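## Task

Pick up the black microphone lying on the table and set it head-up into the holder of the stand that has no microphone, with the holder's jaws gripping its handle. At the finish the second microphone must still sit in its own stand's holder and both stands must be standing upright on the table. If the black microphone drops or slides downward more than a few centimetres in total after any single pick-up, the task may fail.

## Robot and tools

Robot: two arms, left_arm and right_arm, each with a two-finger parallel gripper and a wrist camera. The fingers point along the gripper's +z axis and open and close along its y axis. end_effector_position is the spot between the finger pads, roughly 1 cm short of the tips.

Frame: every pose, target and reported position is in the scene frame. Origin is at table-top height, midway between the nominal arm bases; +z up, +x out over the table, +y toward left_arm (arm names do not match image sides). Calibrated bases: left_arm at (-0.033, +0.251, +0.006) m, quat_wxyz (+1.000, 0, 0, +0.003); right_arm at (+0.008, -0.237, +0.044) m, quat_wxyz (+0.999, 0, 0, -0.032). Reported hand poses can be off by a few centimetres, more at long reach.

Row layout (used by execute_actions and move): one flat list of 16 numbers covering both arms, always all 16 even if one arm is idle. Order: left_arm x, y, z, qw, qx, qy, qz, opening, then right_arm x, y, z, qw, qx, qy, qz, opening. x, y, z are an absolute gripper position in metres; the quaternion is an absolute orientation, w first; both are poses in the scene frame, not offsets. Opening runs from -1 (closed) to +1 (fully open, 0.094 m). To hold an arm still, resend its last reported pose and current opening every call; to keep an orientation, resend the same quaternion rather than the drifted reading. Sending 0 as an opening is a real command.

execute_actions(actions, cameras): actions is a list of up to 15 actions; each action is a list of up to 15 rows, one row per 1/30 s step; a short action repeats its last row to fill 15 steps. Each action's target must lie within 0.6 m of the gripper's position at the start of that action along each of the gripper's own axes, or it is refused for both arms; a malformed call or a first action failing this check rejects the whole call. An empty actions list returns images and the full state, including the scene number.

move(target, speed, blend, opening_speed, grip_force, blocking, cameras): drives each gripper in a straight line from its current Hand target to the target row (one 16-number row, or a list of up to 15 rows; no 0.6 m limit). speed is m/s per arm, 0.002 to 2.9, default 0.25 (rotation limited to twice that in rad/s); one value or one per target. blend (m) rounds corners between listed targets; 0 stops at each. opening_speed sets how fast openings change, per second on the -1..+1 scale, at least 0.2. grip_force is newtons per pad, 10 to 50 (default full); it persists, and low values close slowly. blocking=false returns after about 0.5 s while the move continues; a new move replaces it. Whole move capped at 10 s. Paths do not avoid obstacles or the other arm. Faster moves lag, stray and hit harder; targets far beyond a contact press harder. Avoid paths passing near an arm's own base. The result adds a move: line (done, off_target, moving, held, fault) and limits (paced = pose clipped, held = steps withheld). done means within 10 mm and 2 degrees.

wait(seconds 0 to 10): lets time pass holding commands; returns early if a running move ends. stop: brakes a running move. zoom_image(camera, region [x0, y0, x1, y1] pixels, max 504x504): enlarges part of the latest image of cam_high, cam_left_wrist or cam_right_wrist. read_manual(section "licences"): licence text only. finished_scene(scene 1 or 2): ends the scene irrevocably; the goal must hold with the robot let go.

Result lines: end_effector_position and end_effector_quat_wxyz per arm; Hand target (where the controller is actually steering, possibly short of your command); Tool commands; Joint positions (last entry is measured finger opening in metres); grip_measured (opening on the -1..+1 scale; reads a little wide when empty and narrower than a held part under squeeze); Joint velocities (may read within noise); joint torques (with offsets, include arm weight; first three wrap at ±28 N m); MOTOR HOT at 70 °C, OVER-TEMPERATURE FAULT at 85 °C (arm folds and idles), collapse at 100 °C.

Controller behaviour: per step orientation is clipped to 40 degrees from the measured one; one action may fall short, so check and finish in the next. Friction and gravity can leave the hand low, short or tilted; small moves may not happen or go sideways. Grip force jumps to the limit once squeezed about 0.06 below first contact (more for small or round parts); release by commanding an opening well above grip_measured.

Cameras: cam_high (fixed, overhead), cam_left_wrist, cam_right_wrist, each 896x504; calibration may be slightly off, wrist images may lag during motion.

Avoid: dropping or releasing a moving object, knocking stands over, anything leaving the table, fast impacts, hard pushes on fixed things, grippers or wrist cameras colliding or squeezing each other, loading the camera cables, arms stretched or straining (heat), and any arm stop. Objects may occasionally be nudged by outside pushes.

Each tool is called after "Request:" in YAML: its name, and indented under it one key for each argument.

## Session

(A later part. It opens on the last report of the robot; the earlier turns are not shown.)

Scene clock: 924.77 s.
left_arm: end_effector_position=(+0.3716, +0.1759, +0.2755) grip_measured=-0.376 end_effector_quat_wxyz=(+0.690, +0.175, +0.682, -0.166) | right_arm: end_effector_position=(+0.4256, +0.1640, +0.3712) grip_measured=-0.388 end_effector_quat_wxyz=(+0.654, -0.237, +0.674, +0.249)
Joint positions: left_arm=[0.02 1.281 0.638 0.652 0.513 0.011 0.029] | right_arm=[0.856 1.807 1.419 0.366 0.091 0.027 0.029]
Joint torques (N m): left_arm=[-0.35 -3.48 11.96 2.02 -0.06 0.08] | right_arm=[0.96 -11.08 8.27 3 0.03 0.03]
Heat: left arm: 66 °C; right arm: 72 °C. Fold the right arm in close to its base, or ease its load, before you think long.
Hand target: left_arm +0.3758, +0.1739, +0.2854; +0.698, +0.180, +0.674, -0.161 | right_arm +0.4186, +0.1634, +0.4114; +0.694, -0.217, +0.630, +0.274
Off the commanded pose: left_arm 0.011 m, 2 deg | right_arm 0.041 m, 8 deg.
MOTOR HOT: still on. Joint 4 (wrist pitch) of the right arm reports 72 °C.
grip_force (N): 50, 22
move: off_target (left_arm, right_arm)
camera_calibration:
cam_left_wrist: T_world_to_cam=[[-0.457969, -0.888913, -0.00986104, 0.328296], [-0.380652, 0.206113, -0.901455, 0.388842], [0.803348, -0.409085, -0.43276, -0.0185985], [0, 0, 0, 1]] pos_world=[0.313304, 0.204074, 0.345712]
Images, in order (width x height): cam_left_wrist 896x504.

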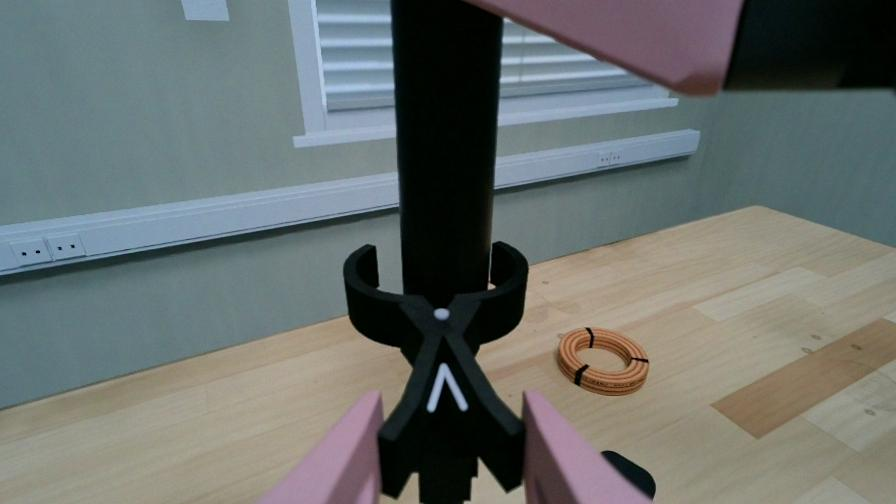

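Request:
move:
  target: [0.3762,0.1738,0.2855,0.6980,0.1806,0.6740,-0.1611,-0.38,0.4208,0.1655,0.380,0.6960,-0.2171,0.6290,0.2741,-0.6]
  speed: 0.06
  cameras: ["cam_left_wrist"]

Request:
zoom_image:
  camera: "cam_left_wrist"
  region: [290, 180, 590, 504]

Scene clock: 940.00 s.
left_arm: end_effector_position=(+0.3716, +0.1759, +0.2755) grip_measured=-0.376 end_effector_quat_wxyz=(+0.690, +0.175, +0.682, -0.166) | right_arm: end_effector_position=(+0.4256, +0.1630, +0.3393) grip_measured=-0.388 end_effector_quat_wxyz=(+0.654, -0.236, +0.675, +0.247)
Joint positions: left_arm=[0.02 1.281 0.638 0.652 0.513 0.011 0.029] | right_arm=[0.856 1.83 1.317 0.491 0.095 0.027 0.029]
Joint torques (N m): left_arm=[-0.42 -3.55 11.96 2.04 -0.09 0.07] | right_arm=[0.92 -11.11 8.18 2.95 -0.02 0.02]
Heat: left arm: 65 °C; right arm: 74 °C. Fold the right arm in close to its base, or ease its load, before you think long.
Hand target: left_arm +0.3758, +0.1739, +0.2854; +0.698, +0.180, +0.674, -0.161 | right_arm +0.4189, +0.1634, +0.3793; +0.694, -0.217, +0.630, +0.273
Off the commanded pose: left_arm 0.011 m, 2 deg | right_arm 0.041 m, 8 deg.
MOTOR HOT: still on. Joint 4 (wrist pitch) of the right arm reports 74 °C.
grip_force (N): 50, 22
move: off_target (left_arm, right_arm)
camera_calibration:
cam_left_wrist: T_world_to_cam=[[-0.457969, -0.888913, -0.00986104, 0.328296], [-0.380652, 0.206113, -0.901455, 0.388842], [0.803348, -0.409085, -0.43276, -0.0185985], [0, 0, 0, 1]] pos_world=[0.313304, 0.204074, 0.345712]
Images, in order (width x height): cam_left_wrist 896x504.

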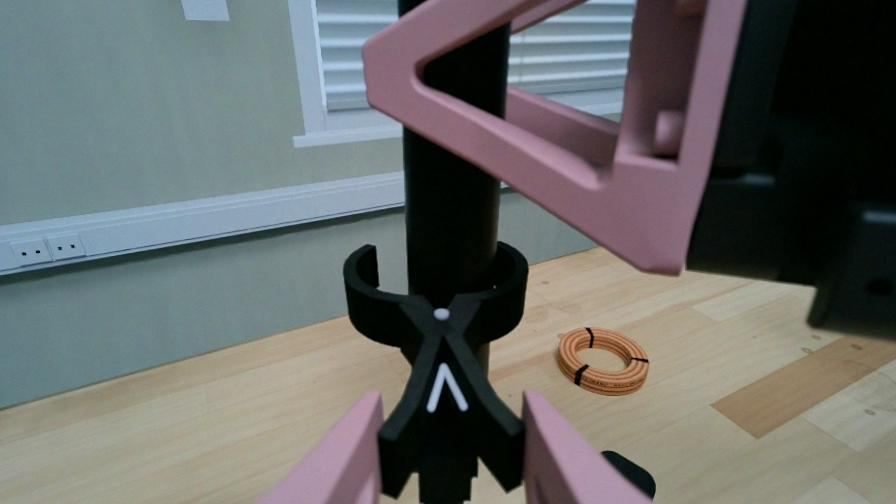

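Scaled by 1.556 from the camera's 896x504 image, which has a finer 1280x720 frame.

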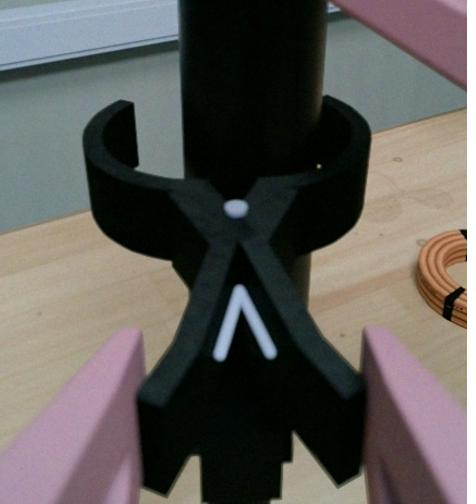

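Request:
move:
  target: [0.3762,0.1738,0.2855,0.6980,0.1806,0.6740,-0.1611,-0.38,0.4225,0.1685,0.357,0.6960,-0.2171,0.6290,0.2741,-0.6]
  speed: 0.06
  cameras: ["cam_left_wrist"]

Request:
zoom_image:
  camera: "cam_left_wrist"
  region: [290, 180, 590, 504]

Scene clock: 946.77 s.
left_arm: end_effector_position=(+0.3716, +0.1759, +0.2755) grip_measured=-0.376 end_effector_quat_wxyz=(+0.690, +0.175, +0.682, -0.166) | right_arm: end_effector_position=(+0.4270, +0.1657, +0.3166) grip_measured=-0.388 end_effector_quat_wxyz=(+0.655, -0.236, +0.674, +0.248)
Joint positions: left_arm=[0.02 1.281 0.638 0.652 0.513 0.011 0.029] | right_arm=[0.857 1.867 1.27 0.577 0.095 0.027 0.029]
Joint torques (N m): left_arm=[-0.25 -3.55 12.07 2.02 -0.06 0.09] | right_arm=[0.98 -11.22 8.09 2.97 0 0.02]
Heat: left arm: 65 °C; right arm: 72 °C. Fold the right arm in close to its base, or ease its load, before you think long.
Hand target: left_arm +0.3758, +0.1739, +0.2854; +0.698, +0.180, +0.674, -0.161 | right_arm +0.4208, +0.1665, +0.3562; +0.694, -0.217, +0.630, +0.273
Off the commanded pose: left_arm 0.011 m, 2 deg | right_arm 0.041 m, 8 deg.
MOTOR HOT: still on. Joint 4 (wrist pitch) of the right arm reports 72 °C.
grip_force (N): 50, 22
move: off_target (left_arm, right_arm)
camera_calibration:
cam_left_wrist: T_world_to_cam=[[-0.457969, -0.888913, -0.00986104, 0.328296], [-0.380652, 0.206113, -0.901455, 0.388842], [0.803348, -0.409085, -0.43276, -0.0185985], [0, 0, 0, 1]] pos_world=[0.313304, 0.204074, 0.345712]
Images, in order (width x height): cam_left_wrist 896x504.

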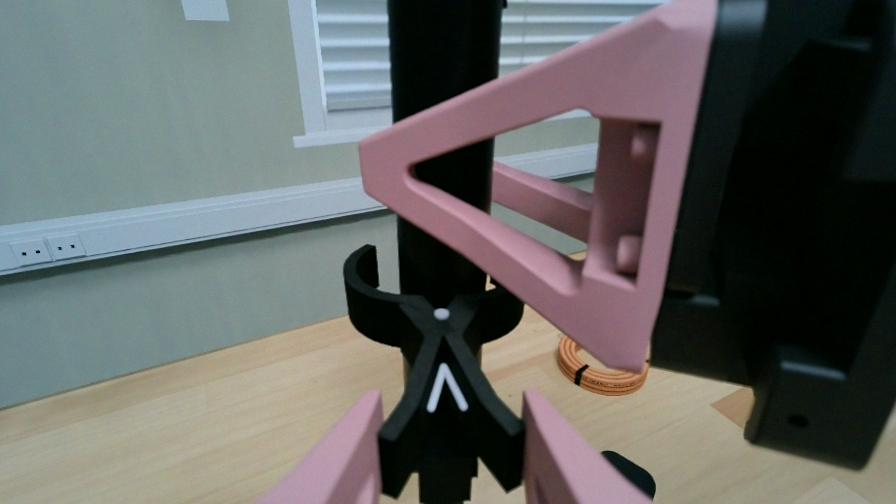

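Scaled by 1.556 from the camera's 896x504 image, which has a finer 1280x720 frame.

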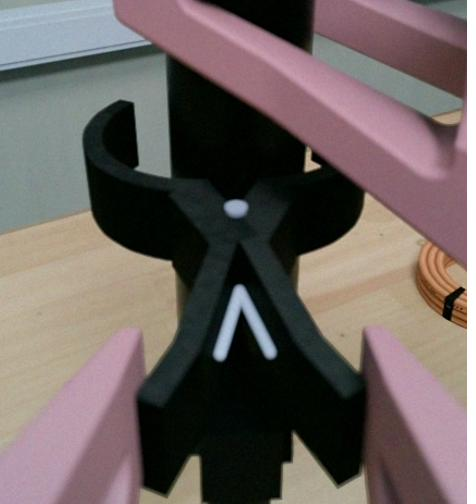

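Request:
wait:
  seconds: 0.1
  cameras: ["cam_right_wrist"]

Request:
zoom_image:
  camera: "cam_right_wrist"
  region: [290, 200, 690, 504]

Scene clock: 978.73 s.
left_arm: end_effector_position=(+0.3716, +0.1759, +0.2755) grip_measured=-0.376 end_effector_quat_wxyz=(+0.690, +0.175, +0.682, -0.166) | right_arm: end_effector_position=(+0.4270, +0.1657, +0.3167) grip_measured=-0.388 end_effector_quat_wxyz=(+0.655, -0.236, +0.674, +0.248)
Joint positions: left_arm=[0.02 1.281 0.638 0.652 0.513 0.011 0.029] | right_arm=[0.857 1.867 1.27 0.577 0.095 0.027 0.029]
Joint torques (N m): left_arm=[-0.47 -3.48 12.08 2.05 -0.07 0.09] | right_arm=[0.96 -11.23 8.09 2.96 0 0.03]
Heat: left arm: 66 °C; right arm: 74 °C. Fold the right arm in close to its base, or ease its load, before you think long.
Hand target: left_arm +0.3758, +0.1739, +0.2854; +0.698, +0.180, +0.674, -0.161 | right_arm +0.4208, +0.1665, +0.3562; +0.694, -0.217, +0.630, +0.273
Tool commands: left_gripper/opening=-0.38 right_gripper/opening=-0.6
Off the commanded pose: left_arm 0.011 m, 2 deg | right_arm 0.041 m, 8 deg.
MOTOR HOT: still on. Joint 4 (wrist pitch) of the right arm reports 74 °C.
grip_force (N): 50, 22
wait: 0.10 s; at rest from the start
camera_calibration:
cam_right_wrist: T_world_to_cam=[[0.639662, -0.768573, -0.0113546, -0.14369], [-0.335942, -0.266248, -0.903468, 0.51276], [0.691358, 0.581729, -0.428505, -0.170787], [0, 0, 0, 1]] pos_world=[0.382246, 0.125437, 0.388448]
Images, in order (width x height): cam_right_wrist 896x504.

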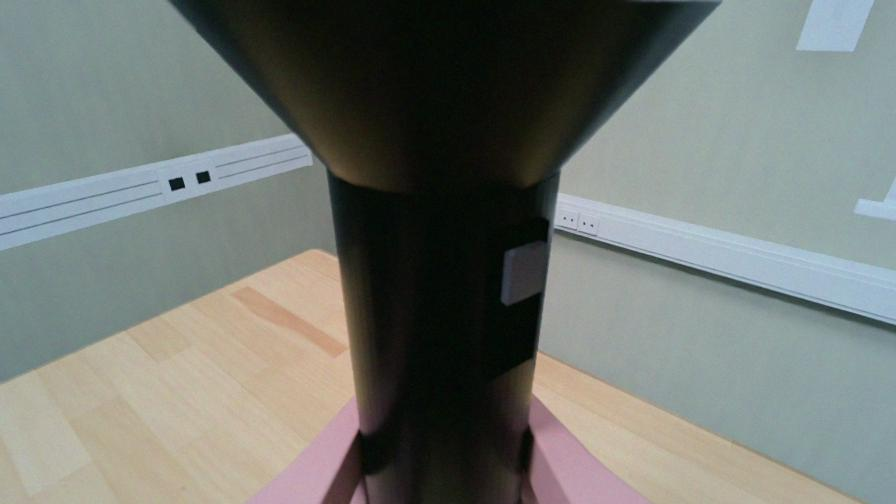

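Scaled by 1.260 from the camera's 896x504 image, which has a finer 1280x720 frame.

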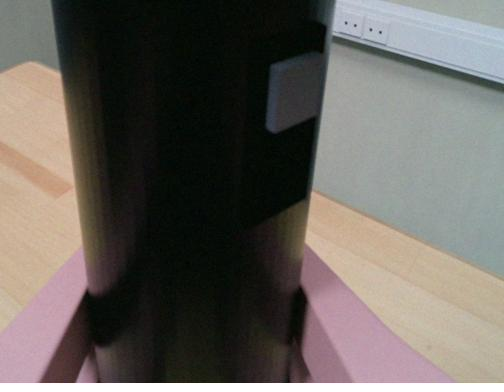

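Request:
move:
  target: [0.3762,0.1738,0.2855,0.6980,0.1806,0.6740,-0.1611,-0.38,0.4180,0.1700,0.3565,0.6960,-0.2171,0.6290,0.2741,-0.6]
  speed: 0.06
  cameras: ["cam_left_wrist"]

Request:
zoom_image:
  camera: "cam_left_wrist"
  region: [290, 180, 590, 504]

Scene clock: 986.40 s.
left_arm: end_effector_position=(+0.3716, +0.1759, +0.2755) grip_measured=-0.376 end_effector_quat_wxyz=(+0.690, +0.175, +0.682, -0.166) | right_arm: end_effector_position=(+0.4259, +0.1662, +0.3169) grip_measured=-0.388 end_effector_quat_wxyz=(+0.657, -0.234, +0.673, +0.247)
Joint positions: left_arm=[0.02 1.281 0.638 0.652 0.513 0.011 0.029] | right_arm=[0.862 1.867 1.266 0.586 0.104 0.027 0.029]
Joint torques (N m): left_arm=[-0.43 -3.51 12.03 2.03 -0.08 0.09] | right_arm=[1.48 -11.64 7.66 2.9 0.02 0.01]
Heat: left arm: 66 °C; right arm: 74 °C. Fold the right arm in close to its base, or ease its load, before you think long.
Hand target: left_arm +0.3758, +0.1739, +0.2854; +0.698, +0.180, +0.674, -0.161 | right_arm +0.4167, +0.1683, +0.3559; +0.694, -0.217, +0.630, +0.274
Off the commanded pose: left_arm 0.011 m, 2 deg | right_arm 0.041 m, 8 deg.
MOTOR HOT: still on. Joint 4 (wrist pitch) of the right arm reports 74 °C.
grip_force (N): 50, 22
move: off_target (left_arm, right_arm)
camera_calibration:
cam_left_wrist: T_world_to_cam=[[-0.457969, -0.888913, -0.00986104, 0.328296], [-0.380652, 0.206113, -0.901455, 0.388842], [0.803348, -0.409085, -0.43276, -0.0185985], [0, 0, 0, 1]] pos_world=[0.313304, 0.204074, 0.345712]
Images, in order (width x height): cam_left_wrist 896x504.

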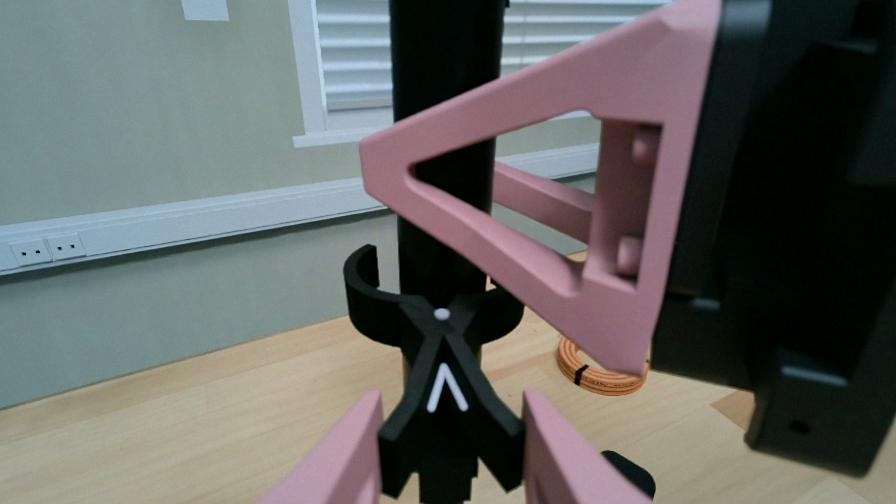

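Scaled by 1.556 from the camera's 896x504 image, which has a finer 1280x720 frame.

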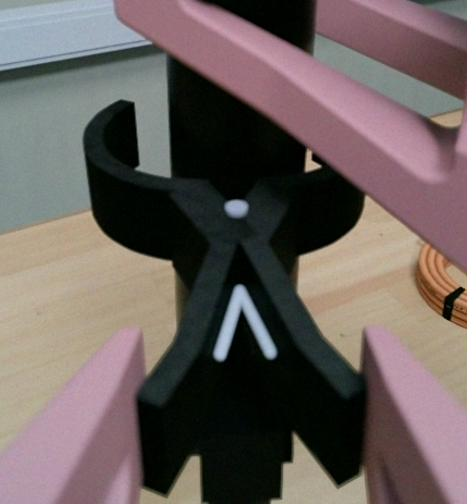

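Request:
move:
  target: [0.3762,0.1738,0.2855,0.6980,0.1806,0.6740,-0.1611,-0.38,0.4140,0.1715,0.3565,0.6960,-0.2171,0.6290,0.2741,-0.6]
  speed: 0.06
  cameras: ["cam_left_wrist"]

Request:
zoom_image:
  camera: "cam_left_wrist"
  region: [290, 180, 590, 504]

Scene clock: 991.93 s.
left_arm: end_effector_position=(+0.3716, +0.1759, +0.2755) grip_measured=-0.376 end_effector_quat_wxyz=(+0.690, +0.175, +0.682, -0.166) | right_arm: end_effector_position=(+0.4254, +0.1655, +0.3155) grip_measured=-0.388 end_effector_quat_wxyz=(+0.659, -0.229, +0.674, +0.243)
Joint positions: left_arm=[0.02 1.281 0.638 0.652 0.513 0.011 0.029] | right_arm=[0.868 1.867 1.259 0.593 0.124 0.027 0.029]
Joint torques (N m): left_arm=[-0.4 -3.55 12.01 2.03 -0.07 0.09] | right_arm=[1.89 -12.11 7.56 2.87 -0.07 0.01]
Heat: left arm: 66 °C; right arm: 73 °C. Fold the right arm in close to its base, or ease its load, before you think long.
Hand target: left_arm +0.3758, +0.1739, +0.2854; +0.698, +0.180, +0.674, -0.161 | right_arm +0.4129, +0.1698, +0.3558; +0.694, -0.217, +0.630, +0.274
Off the commanded pose: left_arm 0.011 m, 2 deg | right_arm 0.043 m, 8 deg.
MOTOR HOT: still on. Joint 4 (wrist pitch) of the right arm reports 73 °C.
grip_force (N): 50, 22
move: off_target (left_arm, right_arm)
camera_calibration:
cam_left_wrist: T_world_to_cam=[[-0.457969, -0.888913, -0.00986104, 0.328296], [-0.380652, 0.206113, -0.901455, 0.388842], [0.803348, -0.409085, -0.43276, -0.0185985], [0, 0, 0, 1]] pos_world=[0.313304, 0.204074, 0.345712]
Images, in order (width x height): cam_left_wrist 896x504.

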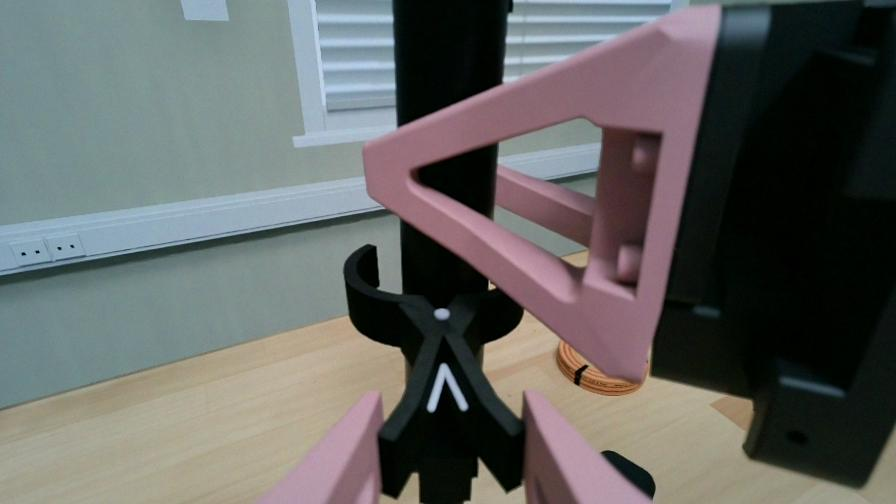

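Scaled by 1.556 from the camera's 896x504 image, which has a finer 1280x720 frame.

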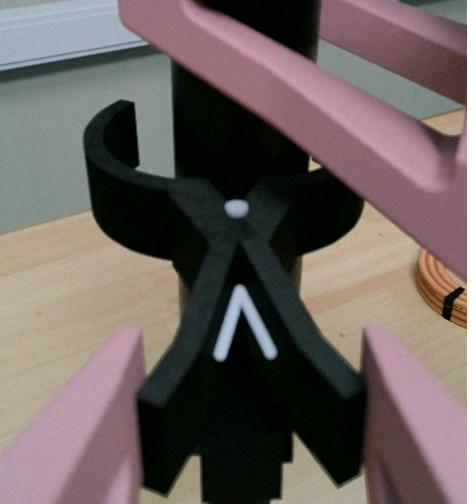

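Request:
move:
  target: [0.3762,0.1738,0.2855,0.6980,0.1806,0.6740,-0.1611,0.1,0.4222,0.1686,0.3565,0.6960,-0.2171,0.6290,0.2741,-0.6]
  speed: 0.06
  opening_speed: 0.3
  cameras: ["cam_left_wrist"]

Request:
zoom_image:
  camera: "cam_left_wrist"
  region: [290, 180, 590, 504]

Scene clock: 1002.33 s.
left_arm: end_effector_position=(+0.3717, +0.1759, +0.2744) grip_measured=+0.101 end_effector_quat_wxyz=(+0.689, +0.176, +0.683, -0.165) | right_arm: end_effector_position=(+0.4233, +0.1677, +0.3150) grip_measured=-0.388 end_effector_quat_wxyz=(+0.657, -0.235, +0.672, +0.249)
Joint positions: left_arm=[0.02 1.281 0.638 0.649 0.513 0.016 0.052] | right_arm=[0.868 1.867 1.257 0.596 0.106 0.027 0.029]
Joint torques (N m): left_arm=[-0.43 -3.64 12.01 2.06 -0.08 0.04] | right_arm=[0.12 -11.17 9.1 2.83 -0.08 0.02]
Heat: left arm: 66 °C; right arm: 75 °C. Fold the right arm in close to its base, or ease its load, before you think long.
Hand target: left_arm +0.3757, +0.1739, +0.2855; +0.698, +0.180, +0.674, -0.161 | right_arm +0.4204, +0.1666, +0.3558; +0.694, -0.217, +0.629, +0.273
Off the commanded pose: left_arm 0.012 m, 2 deg | right_arm 0.042 m, 8 deg.
MOTOR HOT: still on. Joint 4 (wrist pitch) of the right arm reports 75 °C.
grip_force (N): 50, 22
move: off_target (left_arm, right_arm)
camera_calibration:
cam_left_wrist: T_world_to_cam=[[-0.457966, -0.888878, -0.0127366, 0.329098], [-0.382404, 0.209915, -0.899835, 0.387378], [0.802517, -0.407223, -0.436045, -0.0182573], [0, 0, 0, 1]] pos_world=[0.313503, 0.203777, 0.344807]
Images, in order (width x height): cam_left_wrist 896x504.

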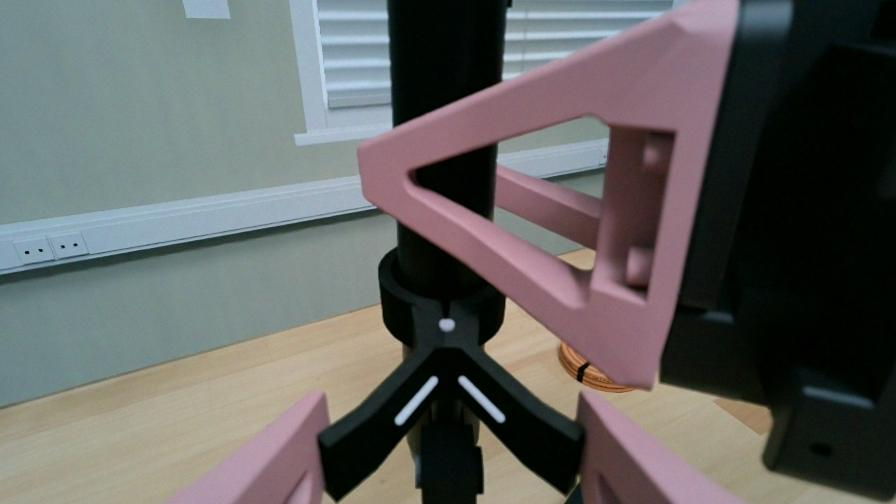

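Scaled by 1.556 from the camera's 896x504 image, which has a finer 1280x720 frame.

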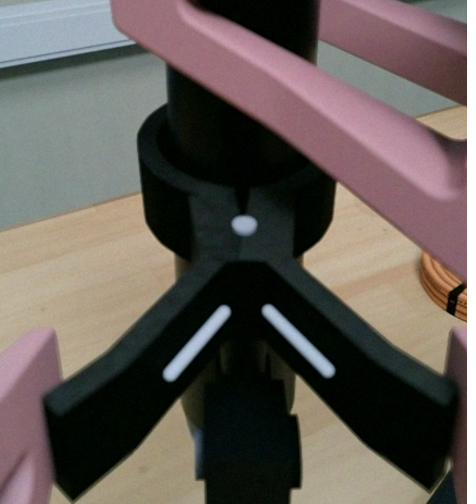

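Request:
move:
  target: [0.3762,0.1738,0.2855,0.6980,0.1806,0.6740,-0.1611,0.4,0.4222,0.1686,0.3565,0.6960,-0.2171,0.6290,0.2741,-0.6]
  speed: 0.06
  opening_speed: 0.4
  cameras: ["cam_left_wrist"]

Request:
zoom_image:
  camera: "cam_left_wrist"
  region: [290, 180, 590, 504]

Scene clock: 1006.90 s.
left_arm: end_effector_position=(+0.3717, +0.1759, +0.2740) grip_measured=+0.399 end_effector_quat_wxyz=(+0.689, +0.176, +0.684, -0.164) | right_arm: end_effector_position=(+0.4228, +0.1682, +0.3150) grip_measured=-0.388 end_effector_quat_wxyz=(+0.656, -0.237, +0.671, +0.250)
Joint positions: left_arm=[0.02 1.281 0.638 0.647 0.513 0.016 0.066] | right_arm=[0.868 1.867 1.257 0.596 0.102 0.027 0.029]
Joint torques (N m): left_arm=[-0.4 -3.64 12.01 2.08 -0.06 0.03] | right_arm=[0.1 -11.14 9.11 2.83 -0.05 0.02]
Heat: left arm: 66 °C; right arm: 76 °C. Fold the right arm in close to its base, or ease its load, before you think long.
Hand target: left_arm +0.3757, +0.1739, +0.2855; +0.698, +0.180, +0.674, -0.161 | right_arm +0.4203, +0.1667, +0.3558; +0.694, -0.217, +0.629, +0.273
Off the commanded pose: left_arm 0.012 m, 2 deg | right_arm 0.042 m, 8 deg.
MOTOR HOT: still on. Joint 4 (wrist pitch) of the right arm reports 76 °C.
grip_force (N): 50, 22
move: off_target (left_arm, right_arm)
camera_calibration:
cam_left_wrist: T_world_to_cam=[[-0.457979, -0.88887, -0.0128219, 0.329173], [-0.383437, 0.210532, -0.899251, 0.387232], [0.802017, -0.406922, -0.437245, -0.0179154], [0, 0, 0, 1]] pos_world=[0.313602, 0.203777, 0.344606]
Images, in order (width x height): cam_left_wrist 896x504.

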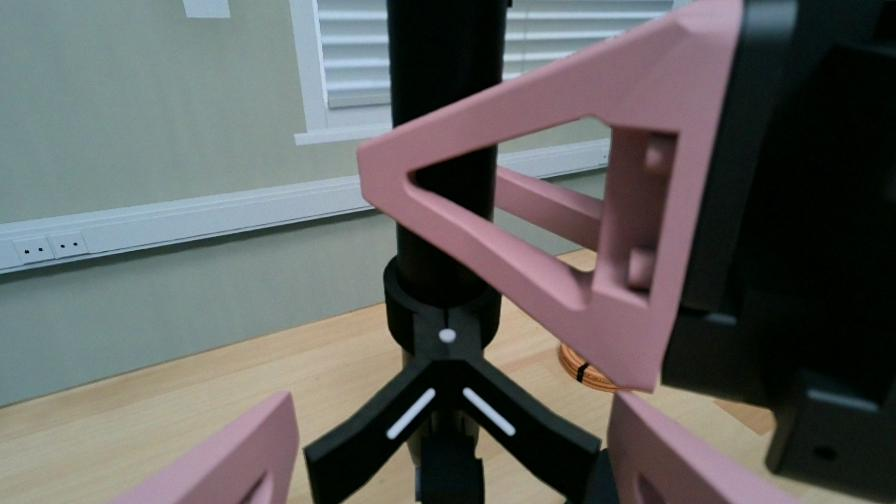

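Scaled by 1.556 from the camera's 896x504 image, which has a finer 1280x720 frame.

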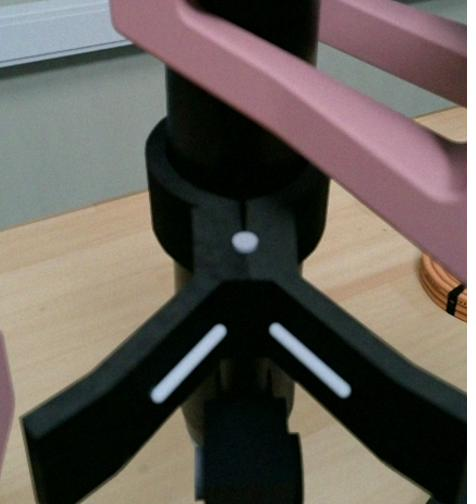

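Request:
move:
  target: [0.3762,0.1738,0.2855,0.6980,0.1806,0.6740,-0.1611,0.8,0.4222,0.1686,0.3500,0.6960,-0.2171,0.6290,0.2741,-0.1]
  speed: 0.06
  opening_speed: 0.5
  cameras: ["cam_left_wrist","cam_right_wrist"]

Scene clock: 1016.97 s.
left_arm: end_effector_position=(+0.3721, +0.1766, +0.2741) grip_measured=+0.799 end_effector_quat_wxyz=(+0.689, +0.175, +0.684, -0.163) | right_arm: end_effector_position=(+0.4226, +0.1681, +0.3342) grip_measured=-0.103 end_effector_quat_wxyz=(+0.681, -0.225, +0.646, +0.263)
Joint positions: left_arm=[0.02 1.281 0.638 0.648 0.509 0.016 0.085] | right_arm=[0.868 1.869 1.257 0.678 0.101 0.027 0.042]
Joint torques (N m): left_arm=[-0.42 -3.56 11.97 2.08 -0.03 0.01] | right_arm=[0.12 -9.76 8.47 2.29 -0.05 0.02]
Heat: left arm: 66 °C; right arm: 76 °C. Fold the right arm in close to its base, or ease its load, before you think long.
Hand target: left_arm +0.3757, +0.1739, +0.2855; +0.698, +0.181, +0.674, -0.161 | right_arm +0.4218, +0.1682, +0.3499; +0.695, -0.217, +0.628, +0.274
Off the commanded pose: left_arm 0.012 m, 2 deg | right_arm 0.016 m, 3 deg.
MOTOR HOT: still on. Joint 4 (wrist pitch) of the right arm reports 76 °C.
grip_force (N): 50, 22
move: off_target (left_arm, right_arm)
camera_calibration:
cam_left_wrist: T_world_to_cam=[[-0.453894, -0.890962, -0.0129413, 0.32881], [-0.384086, 0.208734, -0.899393, 0.387846], [0.804026, -0.403259, -0.436949, -0.0193971], [0, 0, 0, 1]] pos_world=[0.313807, 0.204179, 0.344606]
cam_right_wrist: T_world_to_cam=[[0.64351, -0.765192, -0.0194115, -0.138336], [-0.279812, -0.21156, -0.936455, 0.50575], [0.712461, 0.608049, -0.350251, -0.20106], [0, 0, 0, 1]] pos_world=[0.373783, 0.123398, 0.400505]
Images, in order (width x height): cam_left_wrist 896x504, cam_right_wrist 896x504.

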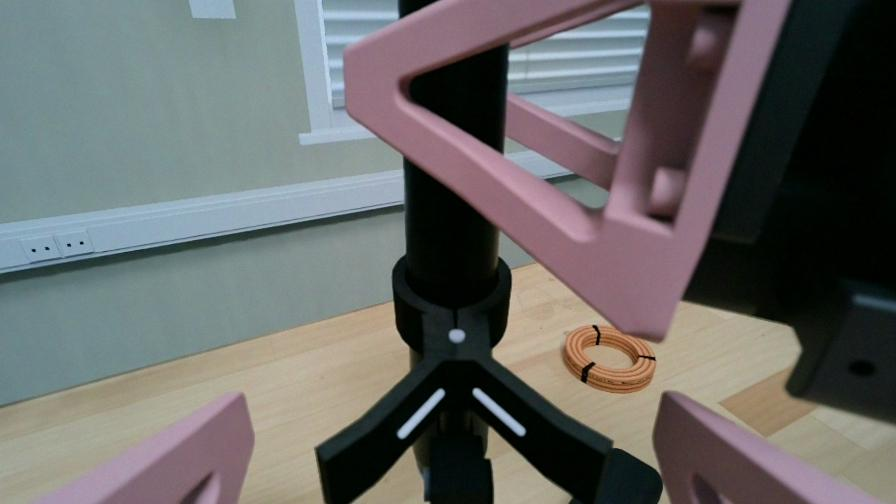

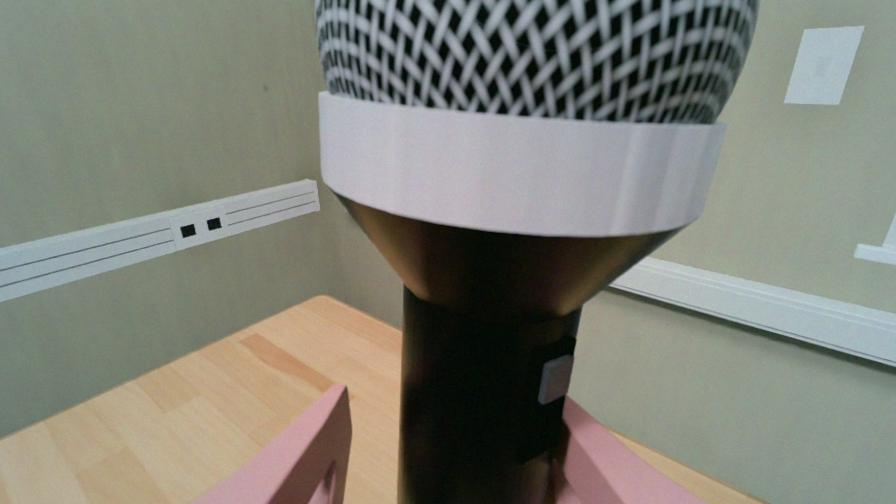

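Request:
move:
  target: [0.3762,0.1738,0.2855,0.6980,0.1806,0.6740,-0.1611,0.9,0.4255,0.1645,0.3500,0.6960,-0.2171,0.6290,0.2741,0.3]
  speed: 0.05
  opening_speed: 0.6
  cameras: ["cam_left_wrist","cam_right_wrist"]

Scene clock: 1029.43 s.
left_arm: end_effector_position=(+0.3721, +0.1766, +0.2741) grip_measured=+0.899 end_effector_quat_wxyz=(+0.689, +0.175, +0.684, -0.163) | right_arm: end_effector_position=(+0.4242, +0.1665, +0.3351) grip_measured=+0.297 end_effector_quat_wxyz=(+0.682, -0.226, +0.644, +0.264)
Joint positions: left_arm=[0.02 1.281 0.638 0.648 0.509 0.016 0.089] | right_arm=[0.861 1.869 1.257 0.682 0.09 0.027 0.061]
Joint torques (N m): left_arm=[-0.4 -3.6 12.01 2.07 -0.01 0.04] | right_arm=[-0.39 -9.92 8.21 2.25 -0.04 0.03]
Heat: left arm: 66 °C; right arm: 72 °C. Fold the right arm in close to its base, or ease its load, before you think long.
Hand target: left_arm +0.3757, +0.1739, +0.2855; +0.698, +0.181, +0.674, -0.161 | right_arm +0.4252, +0.1642, +0.3500; +0.695, -0.217, +0.628, +0.274
Off the commanded pose: left_arm 0.012 m, 2 deg | right_arm 0.015 m, 3 deg.
MOTOR HOT: still on. Joint 4 (wrist pitch) of the right arm reports 72 °C.
grip_force (N): 50, 22
move: off_target (left_arm, right_arm)
camera_calibration:
cam_left_wrist: T_world_to_cam=[[-0.453894, -0.890962, -0.0129413, 0.32881], [-0.384086, 0.208734, -0.899393, 0.387846], [0.804026, -0.403259, -0.436949, -0.0193971], [0, 0, 0, 1]] pos_world=[0.313807, 0.204179, 0.344606]
cam_right_wrist: T_world_to_cam=[[0.646723, -0.762486, -0.0191129, -0.142442], [-0.275978, -0.210571, -0.937814, 0.505454], [0.711046, 0.611781, -0.34661, -0.202181], [0, 0, 0, 1]] pos_world=[0.375375, 0.121514, 0.401222]
Images, in order (width x height): cam_left_wrist 896x504, cam_right_wrist 896x504.

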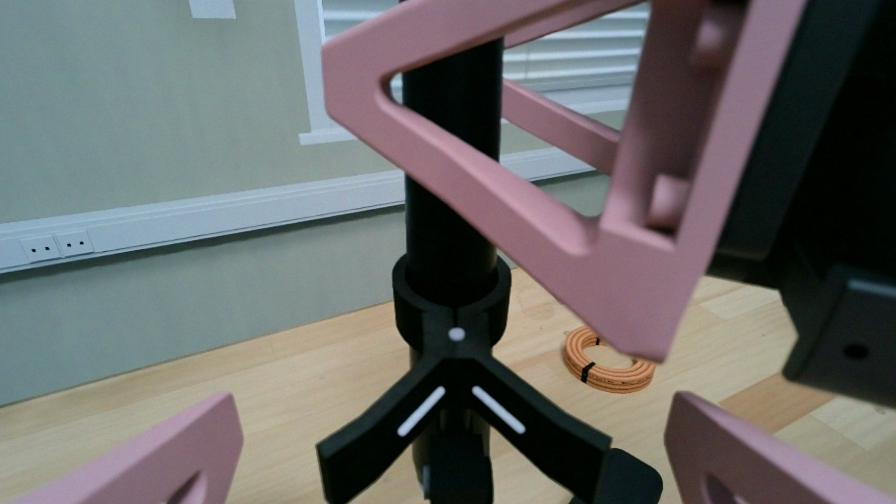

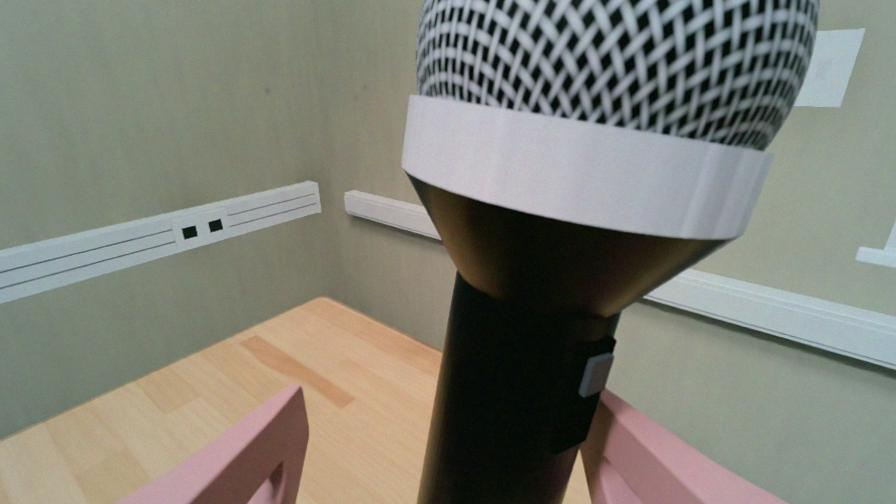

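Request:
wait:
  seconds: 0.3
  cameras: ["all"]

Request:
zoom_image:
  camera: "cam_high"
  region: [180, 150, 430, 350]

Scene clock: 1049.20 s.
left_arm: end_effector_position=(+0.3721, +0.1766, +0.2741) grip_measured=+0.899 end_effector_quat_wxyz=(+0.689, +0.175, +0.684, -0.163) | right_arm: end_effector_position=(+0.4241, +0.1666, +0.3352) grip_measured=+0.297 end_effector_quat_wxyz=(+0.682, -0.226, +0.644, +0.265)
Joint positions: left_arm=[0.02 1.281 0.638 0.648 0.509 0.016 0.089] | right_arm=[0.861 1.869 1.257 0.682 0.09 0.027 0.061]
Joint torques (N m): left_arm=[-0.38 -3.52 12.03 2.08 -0.02 0.03] | right_arm=[-0.4 -9.94 8.23 2.26 -0.05 0.03]
Heat: left arm: 67 °C; right arm: 70 °C. Fold the right arm in close to its base, or ease its load, before you think long.
Hand target: left_arm +0.3757, +0.1739, +0.2855; +0.698, +0.181, +0.674, -0.161 | right_arm +0.4252, +0.1642, +0.3500; +0.695, -0.217, +0.628, +0.274
Tool commands: left_gripper/opening=+0.9 right_gripper/opening=+0.3
Off the commanded pose: left_arm 0.012 m, 2 deg | right_arm 0.015 m, 3 deg.
MOTOR HOT: still on. Joint 4 (wrist pitch) of the right arm reports 70 °C.
grip_force (N): 50, 22
wait: 0.30 s; at rest from the start
camera_calibration:
cam_left_wrist: T_world_to_cam=[[-0.453894, -0.890962, -0.0129413, 0.32881], [-0.384086, 0.208734, -0.899393, 0.387846], [0.804026, -0.403259, -0.436949, -0.0193971], [0, 0, 0, 1]] pos_world=[0.313807, 0.204179, 0.344606]
cam_right_wrist: T_world_to_cam=[[0.647043, -0.762215, -0.0190733, -0.142608], [-0.275554, -0.210446, -0.937967, 0.505437], [0.710919, 0.612161, -0.346199, -0.20231], [0, 0, 0, 1]] pos_world=[0.375374, 0.121516, 0.401324]

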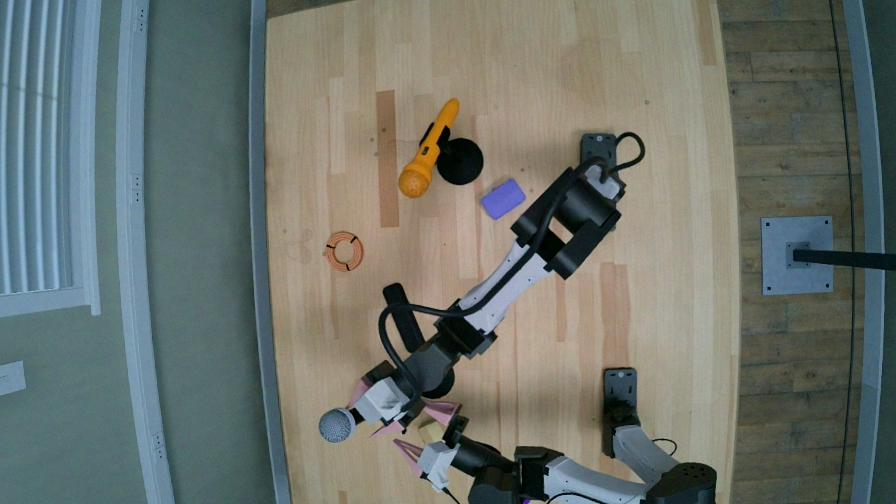

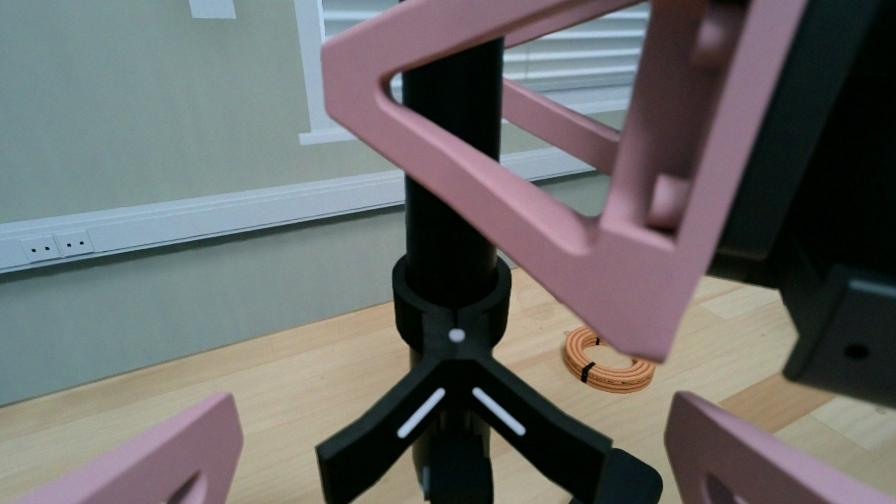

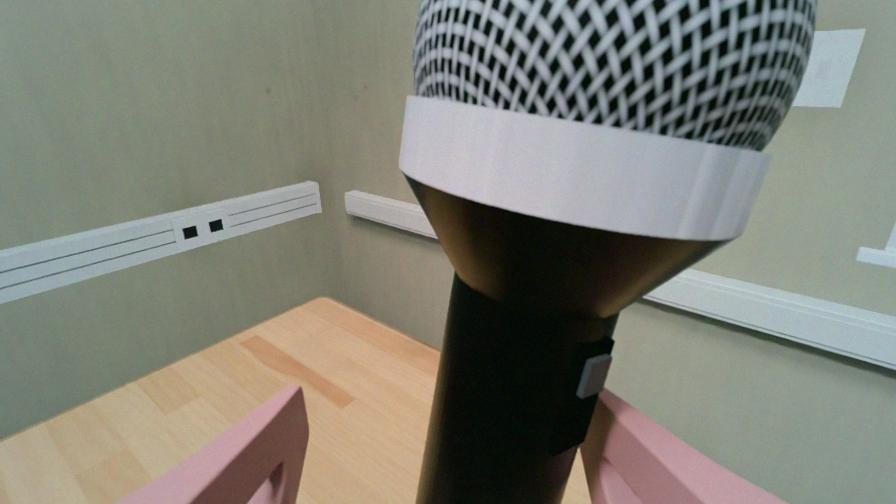

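Scaled by 2.016 from the camera's 896x504 image, which has a finer 1280x720 frame.

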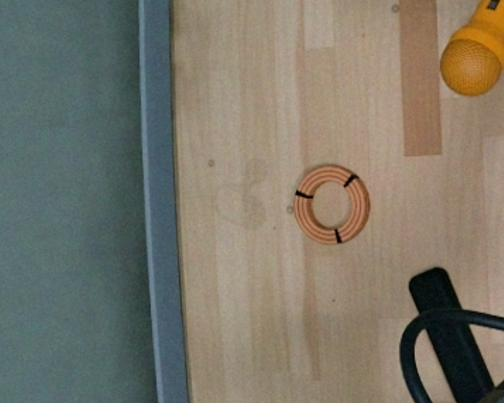

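Request:
zoom_image:
  camera: "cam_left_wrist"
  region: [370, 220, 550, 350]

Request:
zoom_image:
  camera: "cam_high"
  region: [390, 80, 510, 210]

Scaled by 2.800 from the camera's 896x504 image, which has a finer 1280x720 frame.

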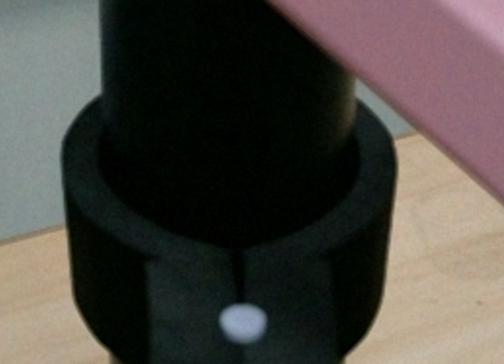

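Scaled by 3.877 from the camera's 896x504 image, which has a finer 1280x720 frame.

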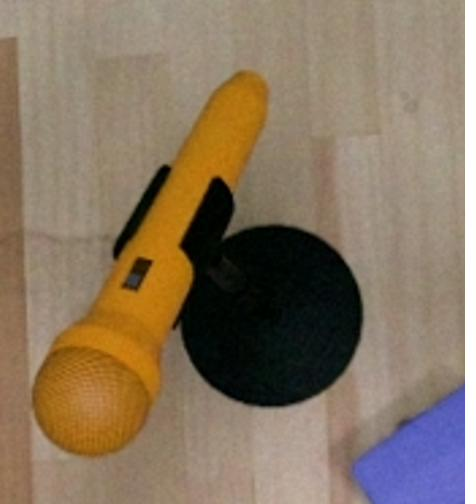

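Request:
move:
  target: [0.3762,0.1738,0.2855,0.6980,0.1806,0.6740,-0.1611,0.9,0.4255,0.1645,0.3500,0.6960,-0.2171,0.6290,0.2741,0.5]
  speed: 0.05
  opening_speed: 0.4
  cameras: ["cam_left_wrist","cam_right_wrist"]

Scene clock: 1095.03 s.
left_arm: end_effector_position=(+0.3721, +0.1766, +0.2741) grip_measured=+0.899 end_effector_quat_wxyz=(+0.689, +0.175, +0.684, -0.163) | right_arm: end_effector_position=(+0.4241, +0.1666, +0.3352) grip_measured=+0.497 end_effector_quat_wxyz=(+0.682, -0.226, +0.644, +0.265)
Joint positions: left_arm=[0.02 1.281 0.638 0.648 0.509 0.016 0.089] | right_arm=[0.861 1.869 1.257 0.682 0.09 0.027 0.07]
Joint torques (N m): left_arm=[-0.47 -3.59 12.08 2.08 -0.02 0.03] | right_arm=[-0.39 -9.92 8.23 2.26 -0.05 0.04]
Heat: left arm: 67 °C; right arm: 68 °C. Fold the right arm in close to its base, or ease its load, before you think long.
Hand target: left_arm +0.3757, +0.1739, +0.2855; +0.698, +0.181, +0.674, -0.161 | right_arm +0.4252, +0.1642, +0.3500; +0.695, -0.217, +0.628, +0.274
Off the commanded pose: left_arm 0.012 m, 2 deg | right_arm 0.015 m, 3 deg.
MOTOR HOT: still on. Joint 4 (wrist pitch) of the right arm reports 68 °C.
grip_force (N): 50, 22
move: off_target (left_arm, right_arm)
camera_calibration:
cam_left_wrist: T_world_to_cam=[[-0.453894, -0.890962, -0.0129413, 0.32881], [-0.384086, 0.208734, -0.899393, 0.387846], [0.804026, -0.403259, -0.436949, -0.0193971], [0, 0, 0, 1]] pos_world=[0.313807, 0.204179, 0.344606]
cam_right_wrist: T_world_to_cam=[[0.647043, -0.762215, -0.0190733, -0.142608], [-0.275554, -0.210446, -0.937967, 0.505437], [0.710919, 0.612161, -0.346199, -0.20231], [0, 0, 0, 1]] pos_world=[0.375374, 0.121516, 0.401324]
Images, in order (width x height): cam_left_wrist 896x504, cam_right_wrist 896x504.

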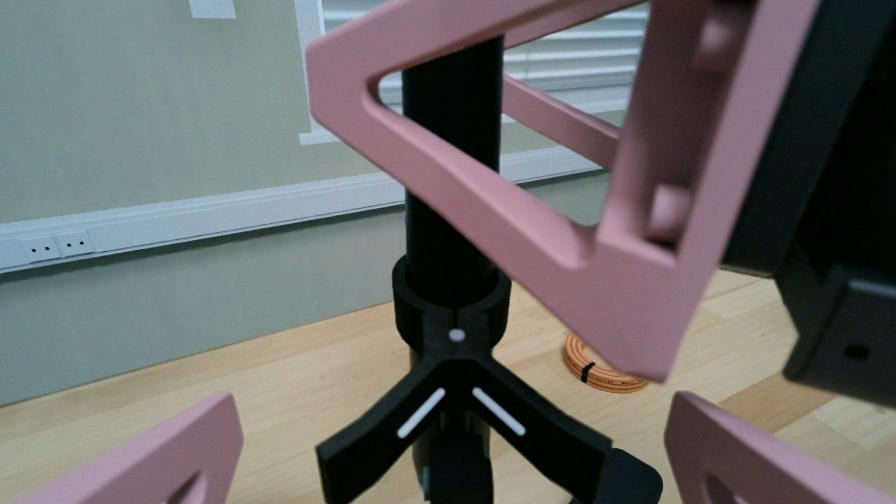

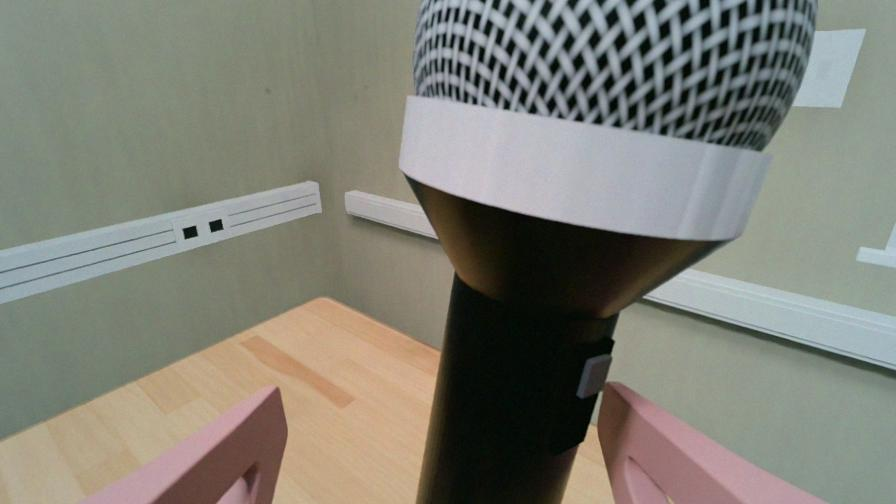

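Request:
move:
  target:
    - [0.3762,0.1738,0.2855,0.6980,0.1806,0.6740,-0.1611,0.9,0.4275,0.1605,0.3500,0.6960,-0.2171,0.6290,0.2741,0.7]
    - [0.3056,0.2113,0.2855,0.6980,0.1806,0.6740,-0.1611,0.9,0.3350,0.0837,0.3540,0.6960,-0.2171,0.6290,0.2741,0.7]
  speed: [0.05,0.1]
  opening_speed: 0.6
  cameras: ["all"]

Scene clock: 1105.77 s.
left_arm: end_effector_position=(+0.3083, +0.2104, +0.2927) grip_measured=+0.900 end_effector_quat_wxyz=(+0.705, +0.185, +0.667, -0.156) | right_arm: end_effector_position=(+0.3394, +0.0875, +0.3440) grip_measured=+0.698 end_effector_quat_wxyz=(+0.685, -0.224, +0.637, +0.272)
Joint positions: left_arm=[0.211 0.977 0.509 0.524 0.705 0.016 0.089] | right_arm=[0.873 1.433 0.801 0.719 0.093 0.032 0.08]
Joint torques (N m): left_arm=[0.73 -2.93 7.82 1.76 0.05 -0.04] | right_arm=[0.83 -7.58 6.46 2.09 0.13 -0.05]
Heat: left arm: 67 °C; right arm: 68 °C. Fold the right arm in close to its base, or ease its load, before you think long.
Hand target: left_arm +0.3058, +0.2112, +0.2855; +0.698, +0.180, +0.674, -0.161 | right_arm +0.3351, +0.0838, +0.3539; +0.695, -0.217, +0.628, +0.274
Off the commanded pose: left_arm 0.008 m, 1 deg | right_arm 0.012 m, 2 deg.
MOTOR HOT: still on. Joint 4 (wrist pitch) of the right arm reports 68 °C.
grip_force (N): 50, 22
move: off_target (right_arm)
camera_calibration:
cam_left_wrist: T_world_to_cam=[[-0.457129, -0.888174, -0.0466965, 0.340468], [-0.337032, 0.221574, -0.915049, 0.360444], [0.823069, -0.402557, -0.400631, 0.0369073], [0, 0, 0, 1]] pos_world=[0.246741, 0.237387, 0.360509]
cam_right_wrist: T_world_to_cam=[[0.654504, -0.755599, -0.0263765, -0.148446], [-0.26566, -0.197173, -0.943688, 0.471088], [0.707849, 0.624654, -0.329783, -0.0962744], [0, 0, 0, 1]] pos_world=[0.290455, 0.0408588, 0.408895]

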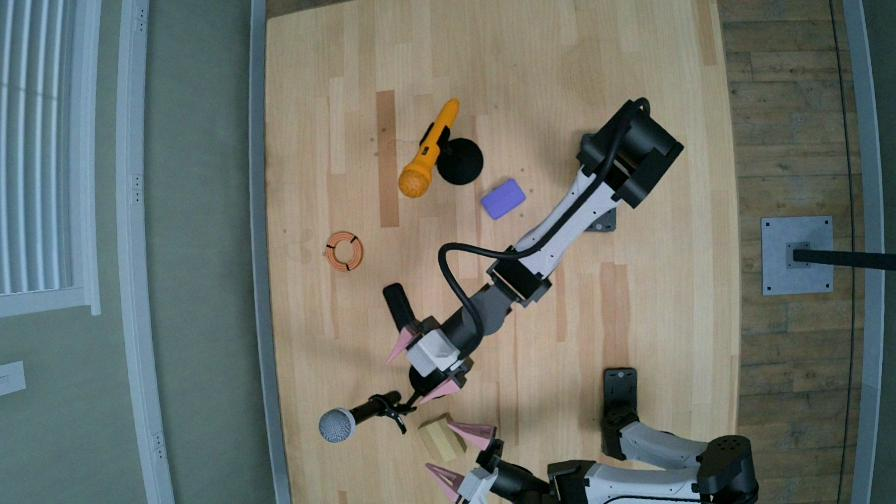

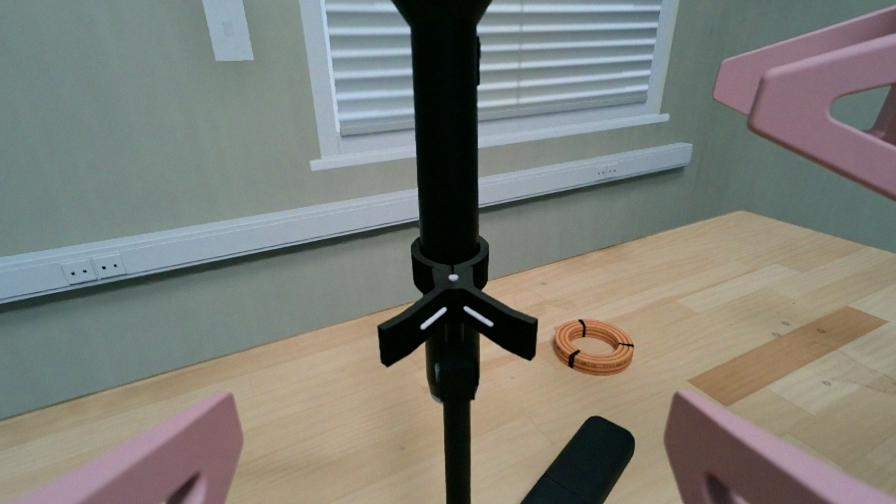

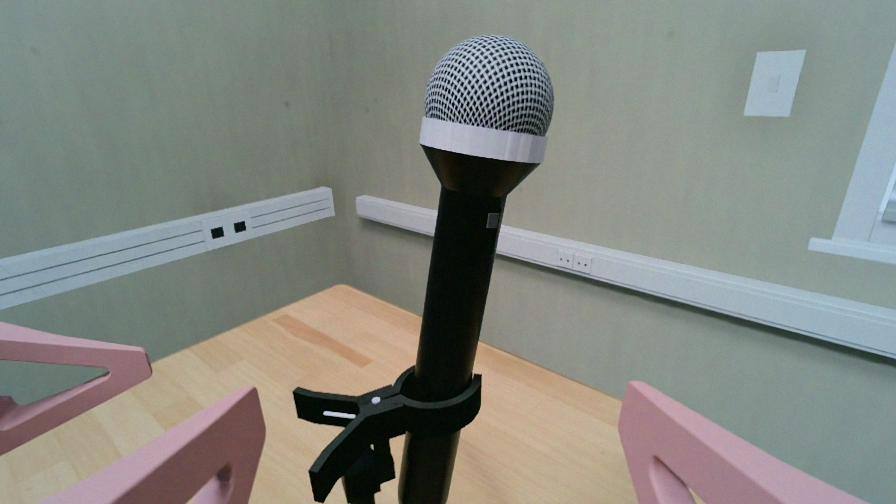

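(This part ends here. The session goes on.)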